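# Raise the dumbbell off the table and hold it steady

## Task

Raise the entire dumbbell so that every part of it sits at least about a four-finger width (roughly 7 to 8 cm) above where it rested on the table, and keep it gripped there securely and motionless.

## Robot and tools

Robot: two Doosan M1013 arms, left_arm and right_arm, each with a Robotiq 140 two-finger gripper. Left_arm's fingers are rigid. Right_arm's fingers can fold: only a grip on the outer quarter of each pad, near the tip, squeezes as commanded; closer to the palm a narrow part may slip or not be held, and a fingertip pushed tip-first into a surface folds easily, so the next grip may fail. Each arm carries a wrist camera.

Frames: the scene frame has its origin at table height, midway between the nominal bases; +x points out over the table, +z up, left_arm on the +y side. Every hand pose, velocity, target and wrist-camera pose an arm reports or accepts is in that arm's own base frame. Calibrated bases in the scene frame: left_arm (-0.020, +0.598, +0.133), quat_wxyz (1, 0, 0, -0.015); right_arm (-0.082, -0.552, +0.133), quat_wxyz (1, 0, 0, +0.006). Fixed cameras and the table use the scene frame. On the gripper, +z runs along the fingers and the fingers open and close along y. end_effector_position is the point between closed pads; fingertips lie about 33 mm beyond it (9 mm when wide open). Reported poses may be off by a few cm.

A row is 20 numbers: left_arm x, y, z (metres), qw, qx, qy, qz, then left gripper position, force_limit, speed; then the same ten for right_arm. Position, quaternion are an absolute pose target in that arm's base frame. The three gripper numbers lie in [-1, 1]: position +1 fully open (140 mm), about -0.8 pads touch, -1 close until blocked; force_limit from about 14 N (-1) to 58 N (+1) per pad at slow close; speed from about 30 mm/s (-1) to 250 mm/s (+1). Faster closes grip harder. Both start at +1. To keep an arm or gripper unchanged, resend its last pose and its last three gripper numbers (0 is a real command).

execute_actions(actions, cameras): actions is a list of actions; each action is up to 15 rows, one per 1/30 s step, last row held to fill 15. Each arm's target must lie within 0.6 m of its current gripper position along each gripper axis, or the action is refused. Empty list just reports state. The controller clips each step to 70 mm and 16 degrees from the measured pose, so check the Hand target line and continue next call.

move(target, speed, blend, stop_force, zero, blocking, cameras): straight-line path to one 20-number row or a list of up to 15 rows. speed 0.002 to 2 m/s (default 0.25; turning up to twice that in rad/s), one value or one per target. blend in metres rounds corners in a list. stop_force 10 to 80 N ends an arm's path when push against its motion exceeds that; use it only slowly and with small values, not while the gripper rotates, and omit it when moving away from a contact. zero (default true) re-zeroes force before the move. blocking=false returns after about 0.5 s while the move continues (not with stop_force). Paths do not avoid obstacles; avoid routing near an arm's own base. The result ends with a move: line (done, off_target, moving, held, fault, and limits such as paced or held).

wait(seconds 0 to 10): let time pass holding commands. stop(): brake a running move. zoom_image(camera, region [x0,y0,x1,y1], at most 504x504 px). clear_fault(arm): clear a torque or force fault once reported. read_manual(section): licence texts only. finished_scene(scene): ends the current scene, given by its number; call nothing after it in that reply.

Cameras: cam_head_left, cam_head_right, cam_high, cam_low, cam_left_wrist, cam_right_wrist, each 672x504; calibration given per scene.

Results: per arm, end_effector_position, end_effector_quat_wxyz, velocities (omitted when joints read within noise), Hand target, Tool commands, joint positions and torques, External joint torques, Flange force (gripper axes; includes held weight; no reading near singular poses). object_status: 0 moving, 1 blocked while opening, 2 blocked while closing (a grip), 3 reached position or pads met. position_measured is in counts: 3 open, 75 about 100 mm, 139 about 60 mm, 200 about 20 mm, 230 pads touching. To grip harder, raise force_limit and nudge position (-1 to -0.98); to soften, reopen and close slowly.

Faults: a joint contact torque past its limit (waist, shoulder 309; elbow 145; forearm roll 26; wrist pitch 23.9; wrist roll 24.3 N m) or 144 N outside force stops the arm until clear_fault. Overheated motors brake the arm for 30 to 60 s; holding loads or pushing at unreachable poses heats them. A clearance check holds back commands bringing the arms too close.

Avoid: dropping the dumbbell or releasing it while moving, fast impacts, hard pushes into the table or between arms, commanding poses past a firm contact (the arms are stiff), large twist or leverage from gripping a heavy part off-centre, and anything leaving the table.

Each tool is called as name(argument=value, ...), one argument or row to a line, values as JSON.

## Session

execute_actions(
  actions=[],
)

Scene clock: 0.00 s.
left_arm: end_effector_position=(+0.8462, +0.0400, +0.2596) position_measured=3 object_status=3 end_effector_quat_wxyz=(+0.143, +0.817, -0.342, +0.442) | right_arm: end_effector_position=(+0.8916, +0.4765, -0.0175) position_measured=3 object_status=3 end_effector_quat_wxyz=(+0.221, +0.794, -0.348, +0.446)
Joint positions: left_arm=[0.278 0.323 1.797 -1.225 0.818 3.451] | right_arm=[0.743 1.034 1.145 -1.103 1.311 3.653]
Joint velocities: within noise
Joint torques (N m): no reading
External joint torques (N m): no reading
Flange force (N): no reading
Hand target: left_arm +0.8462, +0.0400, +0.2596; +0.143, +0.817, -0.342, +0.442 | right_arm +0.8916, +0.4765, -0.0175; +0.221, +0.794, -0.348, +0.446
Tool commands: left_gripper/position=+1.0 left_gripper/force_limit=+1.0 left_gripper/speed=+1.0 right_gripper/position=+1.0 right_gripper/force_limit=+1.0 right_gripper/speed=+1.0
camera_calibration:
cam_left_wrist: T_world_to_cam=[[-0.677666, -0.731183, -0.0783601, 0.632599], [-0.563927, 0.585108, -0.582782, 0.608998], [0.47197, -0.350742, -0.808841, -0.0345773], [0, 0, 0, 1]] pos_world=[0.788441, 0.0940889, 0.376516]
cam_right_wrist: T_world_to_cam=[[-0.769045, -0.637605, 0.0450433, 0.99558], [-0.507115, 0.56572, -0.650228, 0.178661], [0.389106, -0.522897, -0.758403, 0.0328075], [0, 0, 0, 1]] pos_world=[0.843482, 0.550869, 0.0962074]

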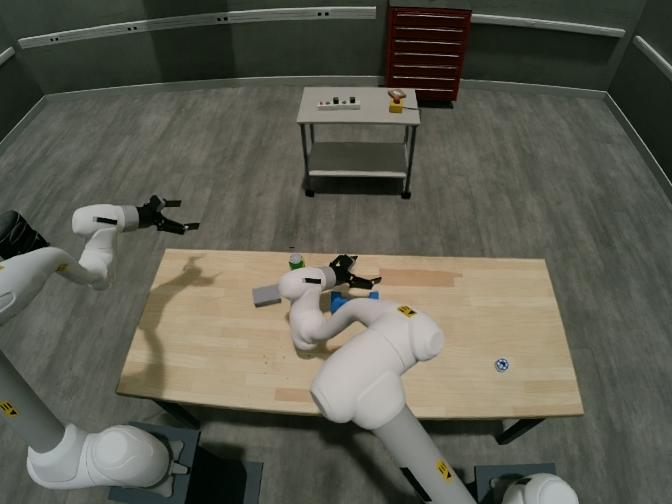

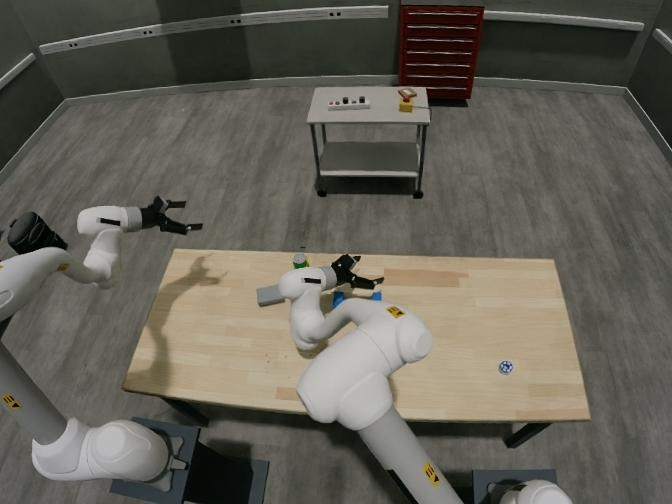

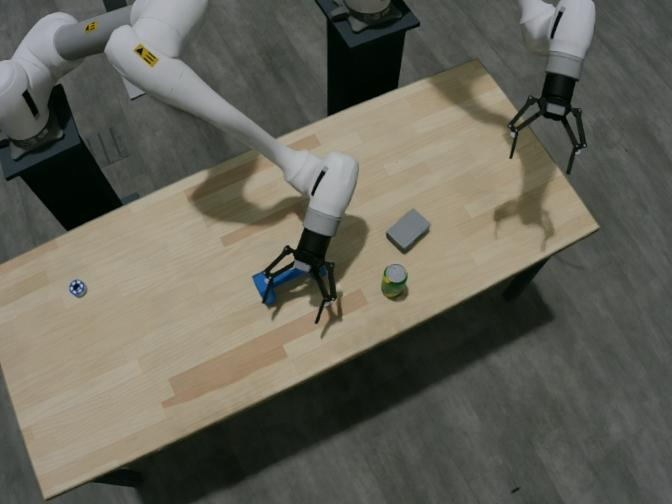

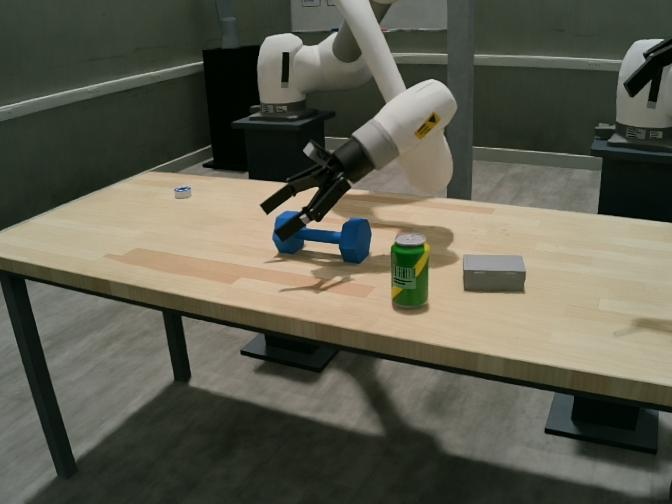

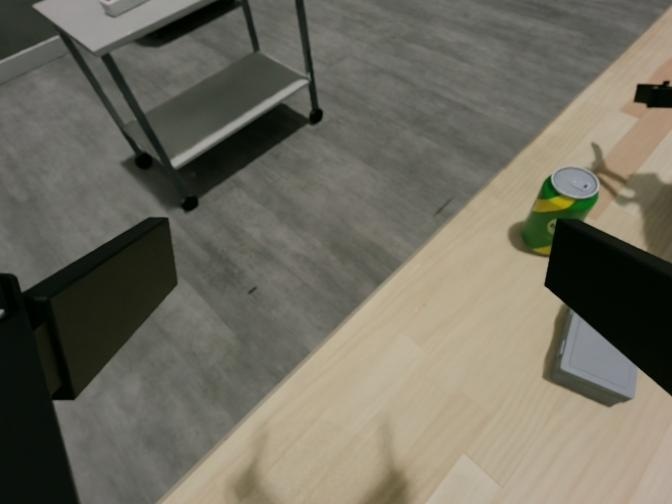

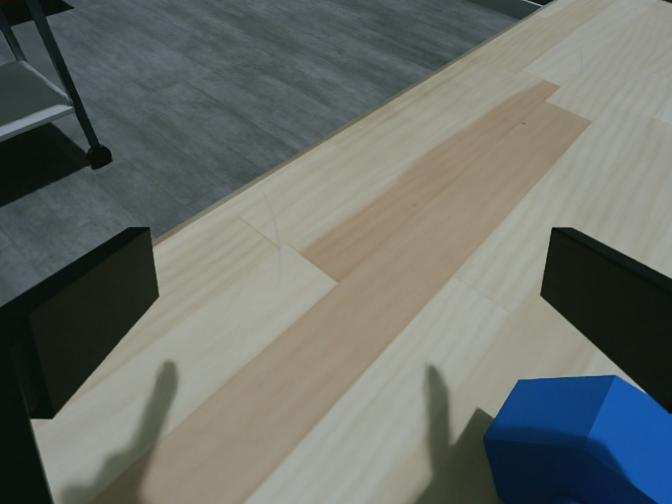

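move(
  target=[
    [0.8462,0.0400,0.2596,0.143,0.817,-0.342,0.442,1,1,1,0.88,0.485,0.12,0.221,0.794,-0.348,0.446,1,1,1],
    [0.8462,0.0400,0.2596,0.143,0.817,-0.342,0.442,1,1,1,0.7895,0.5316,0.14,0,0.669,-0.743,0,1,1,1],
  ],
  speed=0.2,
  blend=[0.03,0],
)

Scene clock: 19.87 s.
left_arm: end_effector_position=(+0.8462, +0.0400, +0.2596) position_measured=3 object_status=3 end_effector_quat_wxyz=(+0.143, +0.817, -0.342, +0.442) | right_arm: end_effector_position=(+0.7895, +0.5316, +0.1400) position_measured=3 object_status=3 end_effector_quat_wxyz=(+0.000, -0.669, +0.743, +0.000)
Joint positions: left_arm=[0.278 0.324 1.796 -1.224 0.819 3.449] | right_arm=[0.556 0.725 1.107 0 1.31 3.803]
Joint velocities: within noise
Joint torques (N m): left_arm=[-1.3 -65.39 -34.38 -0.3 0.57 0.29] | right_arm=[1.06 -104.69 -42.54 3.6 -0.05 0.37]
External joint torques (N m): left_arm=[1.66 -4.38 -1.33 -0.04 -0.06 -0.3] | right_arm=[-0.16 -6.5 1.35 0.62 0.08 -0.37]
Flange force (N): left_arm=[2.7 1.5 -6.0] | right_arm=[10.3 11.5 -1.7]
Hand target: left_arm +0.8462, +0.0400, +0.2596; +0.143, +0.817, -0.342, +0.442 | right_arm +0.7895, +0.5316, +0.1400; +0.000, -0.669, +0.743, +0.000
Off the commanded pose: left_arm 0.000 m, 0 deg | right_arm 0.000 m, 0 deg.
move: done
camera_calibration:
cam_left_wrist: T_world_to_cam=[[-0.677891, -0.731057, -0.0775785, 0.632678], [-0.564313, 0.585081, -0.582435, 0.609228], [0.471183, -0.351049, -0.809167, -0.0338637], [0, 0, 0, 1]] pos_world=[0.788638, 0.0941883, 0.376517]
cam_right_wrist: T_world_to_cam=[[-0.992877, 0.115689, 0.0284705, 0.723701], [0.118605, 0.937141, 0.328176, -0.630297], [0.0112853, 0.329215, -0.944187, 0.0921533], [0, 0, 0, 1]] pos_world=[0.792262, 0.476615, 0.273254]

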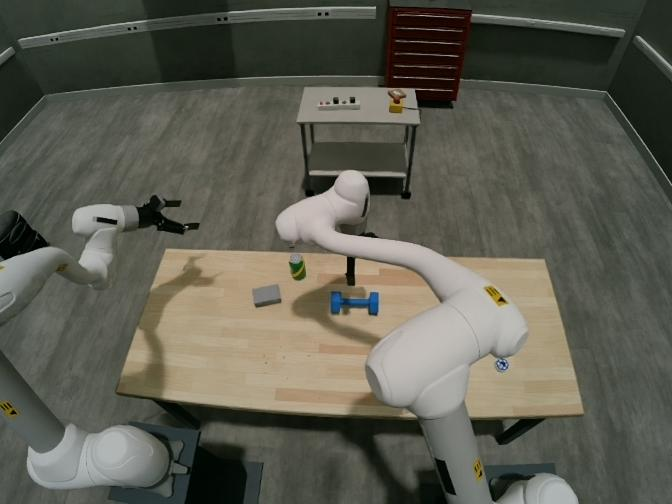

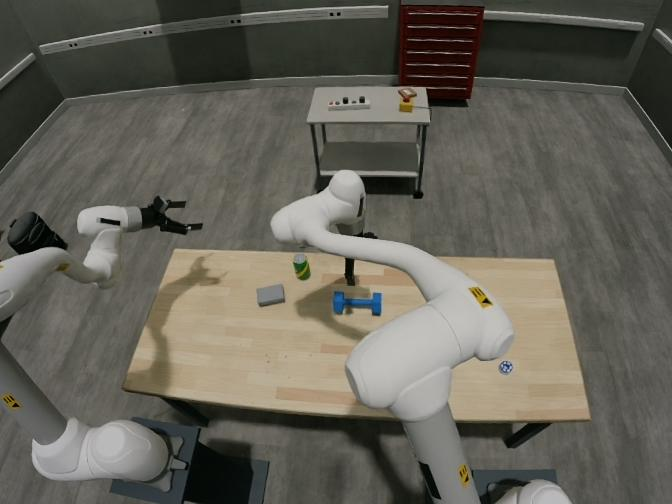

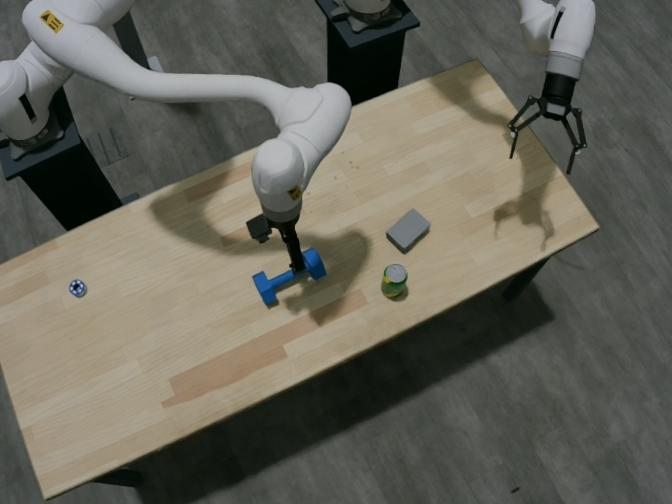

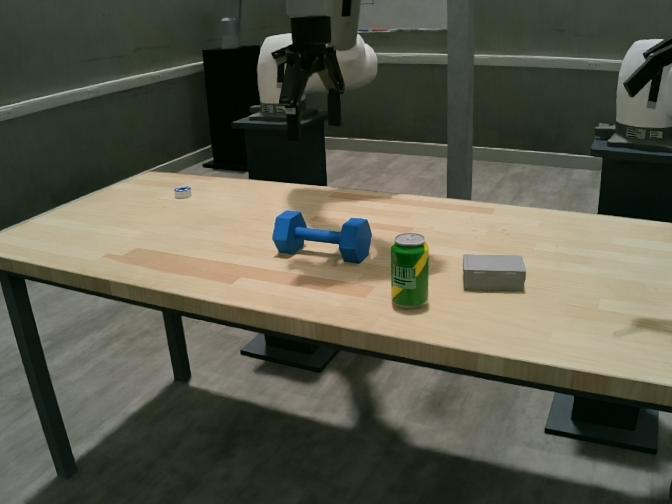

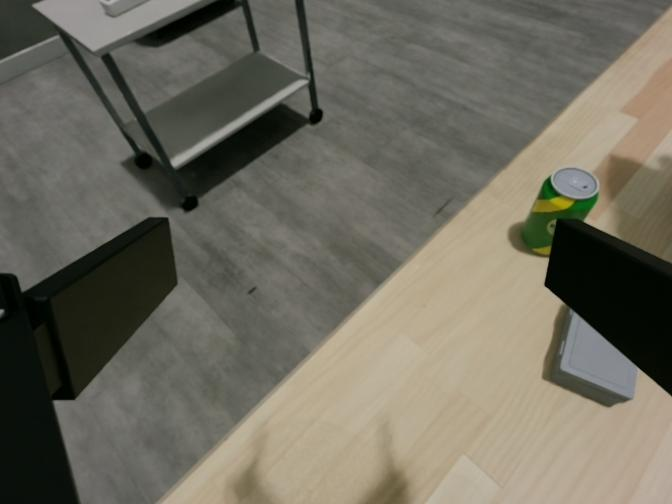

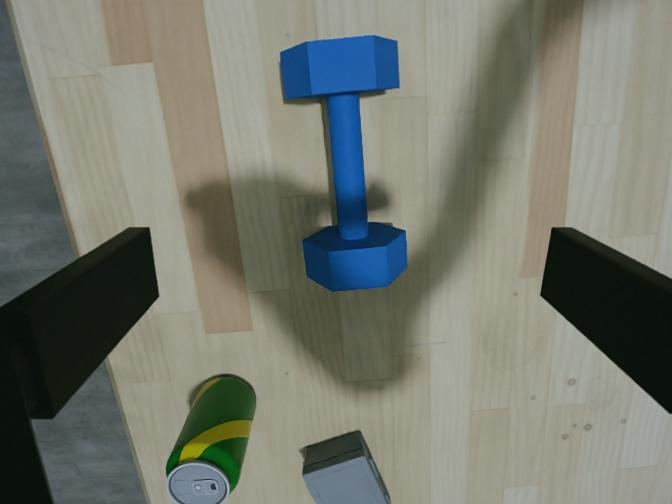

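move(
  target=[0.8462,0.0400,0.2596,0.143,0.817,-0.342,0.442,1,1,1,0.780,0.536,0.015,0,0.697,-0.717,0,0.1,1,0],
  speed=0.15,
  cameras=["cam_right_wrist","cam_low","cam_high"],
)

zoom_image(
  camera="cam_right_wrist",
  region=[200, 0, 500, 400],
)

Scene clock: 29.57 s.
left_arm: end_effector_position=(+0.8462, +0.0400, +0.2596) position_measured=3 object_status=3 end_effector_quat_wxyz=(+0.143, +0.817, -0.342, +0.442) | right_arm: end_effector_position=(+0.7800, +0.5360, +0.0151) position_measured=117 object_status=3 end_effector_quat_wxyz=(+0.000, +0.697, -0.717, +0.000)
Joint positions: left_arm=[0.278 0.324 1.796 -1.224 0.819 3.449] | right_arm=[0.566 0.792 1.224 0 1.126 3.735]
Joint velocities: within noise
Joint torques (N m): left_arm=[-1.2 -65.29 -34.39 -0.33 0.55 0.3] | right_arm=[1.15 -106.9 -39.81 3.32 -0.08 0.38]
External joint torques (N m): left_arm=[1.29 -4.33 -1.29 -0.03 -0.03 -0.31] | right_arm=[-1.3 -7.08 1.18 0.6 0.1 -0.38]
Flange force (N): left_arm=[2.9 1.7 -5.7] | right_arm=[9.9 10.5 -4.7]
Hand target: left_arm +0.8462, +0.0400, +0.2596; +0.143, +0.817, -0.342, +0.442 | right_arm +0.7800, +0.5360, +0.0150; +0.000, +0.697, -0.717, +0.000
Off the commanded pose: left_arm 0.000 m, 0 deg | right_arm 0.000 m, 0 deg.
move: done
camera_calibration:
cam_right_wrist: T_world_to_cam=[[-0.998816, 0.0395572, 0.028316, 0.762753], [0.0466705, 0.94342, 0.328301, -0.539622], [-0.0137272, 0.329234, -0.944149, -0.00763237], [0, 0, 0, 1]] pos_world=[0.786929, 0.48143, 0.148354]
Images, in order (width x height): cam_high 672x504, cam_low 672x504, cam_right_wrist 672x504.

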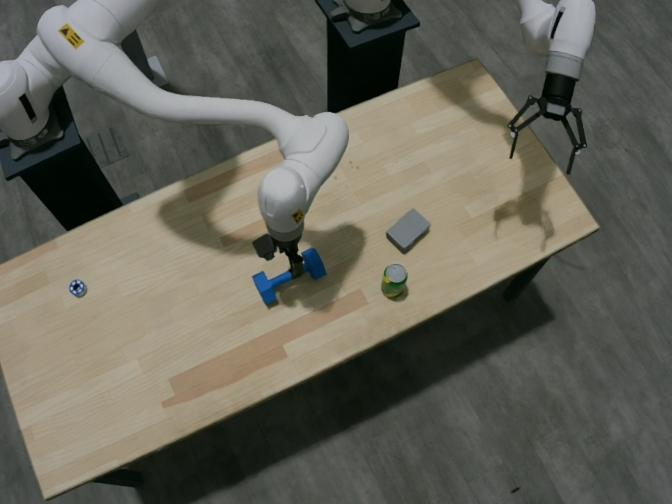

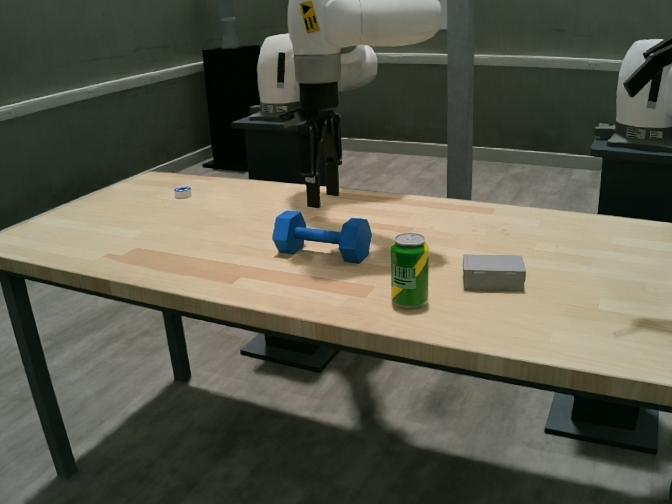

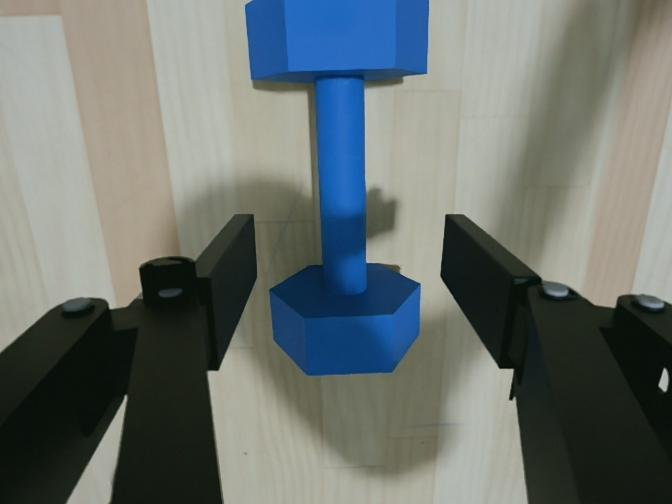

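Scaled by 1.260 from the camera's 672x504 image, which has a finer 960x720 frame.

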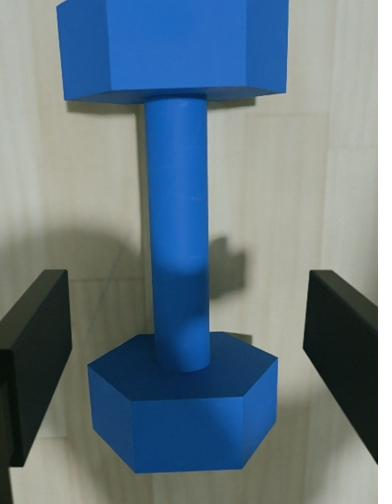

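move(
  target=[
    [0.8462,0.0400,0.2596,0.143,0.817,-0.342,0.442,1,1,1,0.779,0.531,0.0,0,0.7034,-0.7108,0,0.1,1,0],
    [0.8462,0.0400,0.2596,0.143,0.817,-0.342,0.442,1,1,1,0.779,0.531,-0.072,0,0.7034,-0.7108,0,0.1,1,0],
  ],
  speed=[0.1,0.06],
  cameras=["cam_right_wrist","cam_low"],
)

zoom_image(
  camera="cam_low",
  region=[230, 130, 400, 300],
)

Scene clock: 44.87 s.
left_arm: end_effector_position=(+0.8462, +0.0400, +0.2596) position_measured=3 object_status=3 end_effector_quat_wxyz=(+0.143, +0.817, -0.342, +0.442) | right_arm: end_effector_position=(+0.7790, +0.5310, -0.0720) position_measured=117 object_status=3 end_effector_quat_wxyz=(+0.000, +0.703, -0.711, +0.000)
Joint positions: left_arm=[0.278 0.324 1.796 -1.224 0.819 3.449] | right_arm=[0.562 0.858 1.275 0 1.009 3.714]
Joint velocities: within noise
Joint torques (N m): left_arm=[-1.04 -65.48 -34.27 -0.22 0.6 0.32] | right_arm=[1.05 -109.24 -37.32 3.08 -0.12 0.39]
External joint torques (N m): left_arm=[1.63 -4.26 -1.42 -0.11 -0.1 -0.32] | right_arm=[-1.01 -6.46 1.27 0.59 0.15 -0.39]
Flange force (N): left_arm=[2.7 1.2 -5.8] | right_arm=[8.5 9.6 -5.6]
Hand target: left_arm +0.8462, +0.0400, +0.2596; +0.143, +0.817, -0.342, +0.442 | right_arm +0.7790, +0.5310, -0.0720; +0.000, +0.703, -0.711, +0.000
Off the commanded pose: left_arm 0.000 m, 0 deg | right_arm 0.000 m, 0 deg.
move: done
camera_calibration:
cam_right_wrist: T_world_to_cam=[[-0.99936, 0.0217658, 0.0284018, 0.774329], [0.0298904, 0.944137, 0.328195, -0.493539], [-0.0196717, 0.328834, -0.944183, -0.0833851], [0, 0, 0, 1]] pos_world=[0.786945, 0.476534, 0.0612541]
Images, in order (width x height): cam_low 672x504, cam_right_wrist 672x504.

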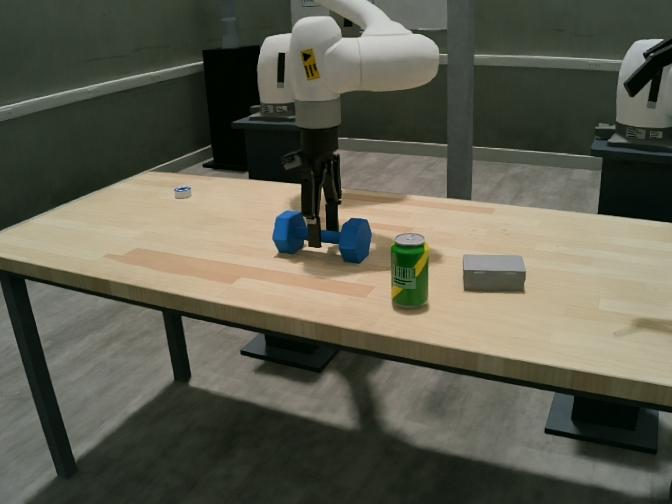

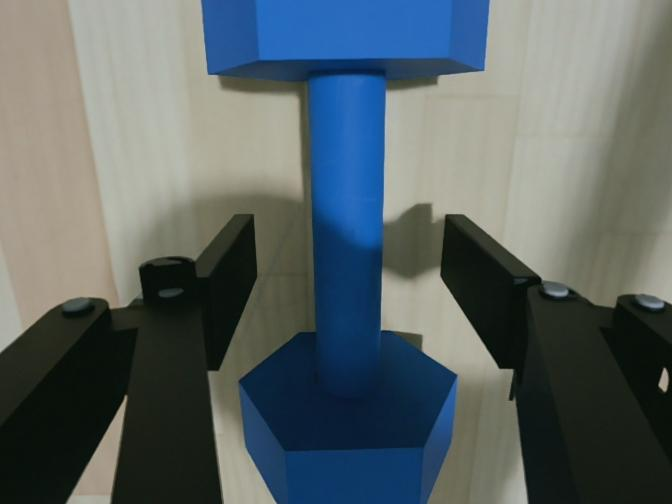

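Scaled by 2.965 from the camera's 672x504 image, which has a finer 960x720 frame.

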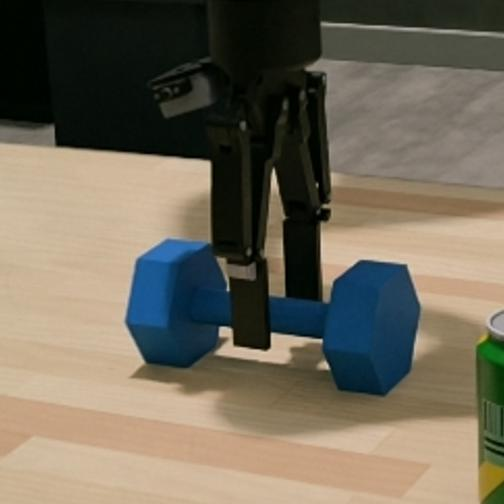

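move(
  target=[0.8462,0.0400,0.2596,0.143,0.817,-0.342,0.442,1,1,1,0.779,0.531,-0.072,0,0.7034,-0.7108,0,-1,1,-0.3],
  cameras=[],
)

wait(
  seconds=0.8,
  cameras=["cam_right_wrist"],
)

Scene clock: 49.50 s.
left_arm: end_effector_position=(+0.8462, +0.0400, +0.2596) position_measured=3 object_status=3 end_effector_quat_wxyz=(+0.143, +0.817, -0.342, +0.442) | right_arm: end_effector_position=(+0.7790, +0.5310, -0.0720) position_measured=194 object_status=0 end_effector_quat_wxyz=(+0.000, +0.703, -0.711, +0.000)
Joint positions: left_arm=[0.278 0.324 1.796 -1.224 0.819 3.449] | right_arm=[0.562 0.858 1.274 0 1.009 3.714]
Joint velocities: within noise
Joint torques (N m): left_arm=[-1.06 -65.43 -34.44 -0.27 0.62 0.31] | right_arm=[1.69 -99.28 -33.06 3.27 -0.92 0.16]
External joint torques (N m): left_arm=[1.29 -4.07 -1.28 -0.08 -0.11 -0.32] | right_arm=[-2.11 -16.85 -3.15 0.4 0.94 -0.16]
Flange force (N): left_arm=[2.8 1.5 -5.3] | right_arm=[9.9 10.0 -17.3]
Hand target: left_arm +0.8462, +0.0400, +0.2596; +0.143, +0.817, -0.342, +0.442 | right_arm +0.7790, +0.5310, -0.0720; +0.000, +0.703, -0.711, +0.000
Off the commanded pose: left_arm 0.000 m, 0 deg | right_arm 0.000 m, 0 deg.
move: done
No camera images: "cameras" was empty.

Scene clock: 50.30 s.
left_arm: end_effector_position=(+0.8462, +0.0400, +0.2596) position_measured=3 object_status=3 end_effector_quat_wxyz=(+0.143, +0.817, -0.342, +0.442) | right_arm: end_effector_position=(+0.7790, +0.5310, -0.0720) position_measured=194 object_status=2 end_effector_quat_wxyz=(+0.000, +0.703, -0.711, +0.000)
Joint positions: left_arm=[0.278 0.324 1.796 -1.224 0.819 3.449] | right_arm=[0.562 0.858 1.274 0 1.009 3.714]
Joint velocities: within noise
Joint torques (N m): left_arm=[-1.07 -65.21 -34.41 -0.26 0.61 0.32] | right_arm=[1.81 -99.47 -33.07 3.22 -0.81 0.19]
External joint torques (N m): left_arm=[1.23 -4.47 -1.24 -0.09 -0.1 -0.32] | right_arm=[-1.73 -16.62 -3.08 0.46 0.84 -0.19]
Flange force (N): left_arm=[2.9 2.1 -5.7] | right_arm=[9.6 10.2 -16.9]
Hand target: left_arm +0.8462, +0.0400, +0.2596; +0.143, +0.817, -0.342, +0.442 | right_arm +0.7790, +0.5310, -0.0720; +0.000, +0.703, -0.711, +0.000
Tool commands: left_gripper/position=+1.0 left_gripper/force_limit=+1.0 left_gripper/speed=+1.0 right_gripper/position=-1.0 right_gripper/force_limit=+1.0 right_gripper/speed=-0.3
Off the commanded pose: left_arm 0.000 m, 0 deg | right_arm 0.000 m, 0 deg.
wait: 0.80 s; at rest by 0.17 s
camera_calibration:
cam_right_wrist: T_world_to_cam=[[-0.99936, 0.0217658, 0.0284018, 0.774329], [0.0298904, 0.944137, 0.328195, -0.493539], [-0.0196717, 0.328834, -0.944183, -0.0833851], [0, 0, 0, 1]] pos_world=[0.786945, 0.476534, 0.0612541]
Images, in order (width x height): cam_right_wrist 672x504.

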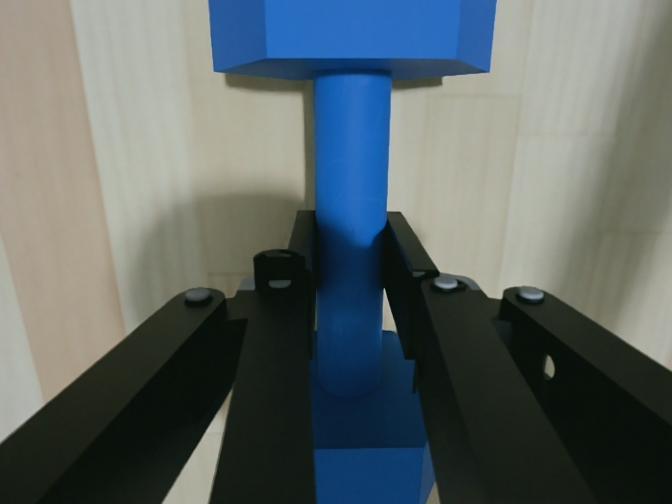

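move(
  target=[
    [0.8462,0.0400,0.2596,0.143,0.817,-0.342,0.442,1,1,1,0.779,0.531,-0.057,0,0.7034,-0.7108,0,-1,1,-0.3],
    [0.8462,0.0400,0.2596,0.143,0.817,-0.342,0.442,1,1,1,0.779,0.531,0.073,0,0.7034,-0.7108,0,-1,1,-0.3],
  ],
  speed=[0.03,0.08],
  cameras=["cam_high"],
)

wait(
  seconds=1.5,
  cameras=["cam_low","cam_right_wrist"],
)

Scene clock: 56.60 s.
left_arm: end_effector_position=(+0.8462, +0.0400, +0.2596) position_measured=3 object_status=3 end_effector_quat_wxyz=(+0.143, +0.817, -0.342, +0.442) | right_arm: end_effector_position=(+0.7790, +0.5310, +0.0730) position_measured=194 object_status=2 end_effector_quat_wxyz=(+0.000, +0.703, -0.711, +0.000)
Joint positions: left_arm=[0.278 0.324 1.796 -1.224 0.819 3.449] | right_arm=[0.562 0.746 1.194 0 1.201 3.714]
Joint velocities: within noise
Joint torques (N m): left_arm=[-0.88 -65.52 -34.17 -0.3 0.58 0.32] | right_arm=[1.02 -113.07 -45.92 3.41 -0.18 0.4]
External joint torques (N m): left_arm=[0.82 -4.11 -1.61 -0.08 -0.06 -0.32] | right_arm=[-0.73 1.43 6.1 0.66 0.21 -0.4]
Flange force (N): left_arm=[3.5 1.3 -4.8] | right_arm=[9.7 11.9 5.4]
Hand target: left_arm +0.8462, +0.0400, +0.2596; +0.143, +0.817, -0.342, +0.442 | right_arm +0.7790, +0.5310, +0.0730; +0.000, +0.703, -0.711, +0.000
Off the commanded pose: left_arm 0.000 m, 0 deg | right_arm 0.000 m, 0 deg.
move: done
Images, in order (width x height): cam_high 672x504.

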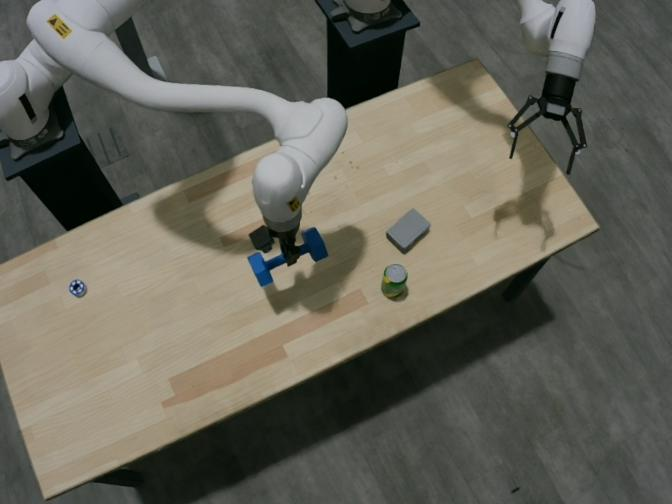

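Scene clock: 58.10 s.
left_arm: end_effector_position=(+0.8462, +0.0400, +0.2596) position_measured=3 object_status=3 end_effector_quat_wxyz=(+0.143, +0.817, -0.342, +0.442) | right_arm: end_effector_position=(+0.7790, +0.5310, +0.0730) position_measured=194 object_status=2 end_effector_quat_wxyz=(+0.000, +0.703, -0.711, +0.000)
Joint positions: left_arm=[0.278 0.324 1.796 -1.224 0.819 3.449] | right_arm=[0.562 0.746 1.194 0 1.201 3.714]
Joint velocities: within noise
Joint torques (N m): left_arm=[-0.86 -65.28 -34.35 -0.27 0.62 0.32] | right_arm=[1.21 -113 -46.03 3.39 -0.14 0.38]
External joint torques (N m): left_arm=[1.12 -4.92 -1.66 -0.08 -0.11 -0.32] | right_arm=[-1.18 1.27 6.16 0.66 0.17 -0.38]
Flange force (N): left_arm=[3.7 2.0 -5.9] | right_arm=[10.4 12.0 5.4]
Hand target: left_arm +0.8462, +0.0400, +0.2596; +0.143, +0.817, -0.342, +0.442 | right_arm +0.7790, +0.5310, +0.0730; +0.000, +0.703, -0.711, +0.000
Tool commands: left_gripper/position=+1.0 left_gripper/force_limit=+1.0 left_gripper/speed=+1.0 right_gripper/position=-1.0 right_gripper/force_limit=+1.0 right_gripper/speed=-0.3
Off the commanded pose: left_arm 0.000 m, 0 deg | right_arm 0.000 m, 0 deg.
wait: 1.50 s; at rest by 0.17 s
camera_calibration:
cam_right_wrist: T_world_to_cam=[[-0.99936, 0.0217658, 0.0284018, 0.770211], [0.0298904, 0.944137, 0.328195, -0.541127], [-0.0196717, 0.328834, -0.944183, 0.0535214], [0, 0, 0, 1]] pos_world=[0.786945, 0.476534, 0.206254]
Images, in order (width x height): cam_low 672x504, cam_right_wrist 672x504.

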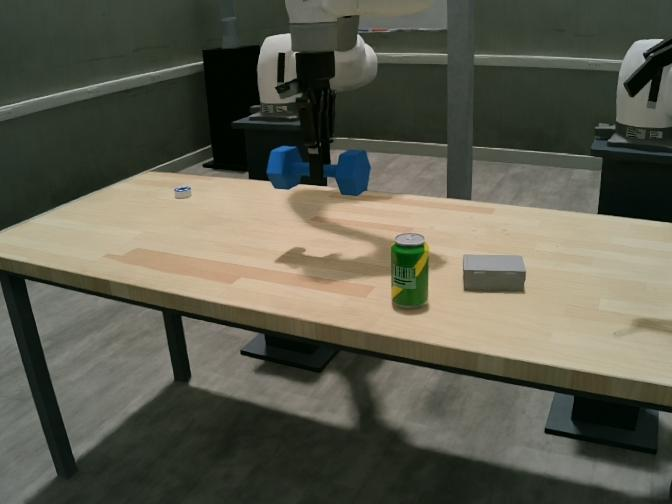

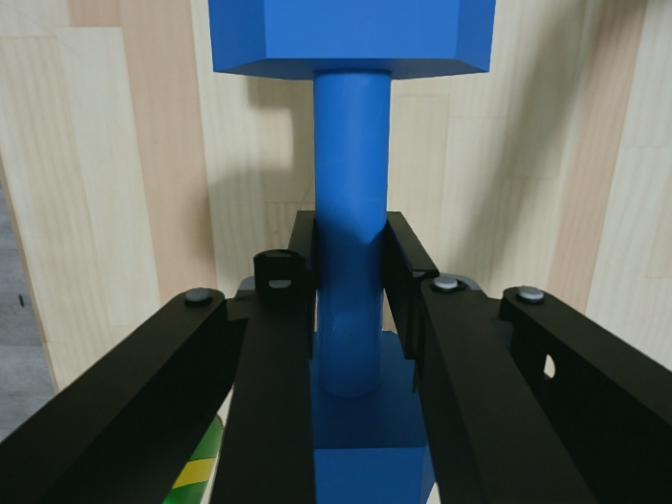

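finished_scene(
  scene=2,
)

The scene is finished: the task was done.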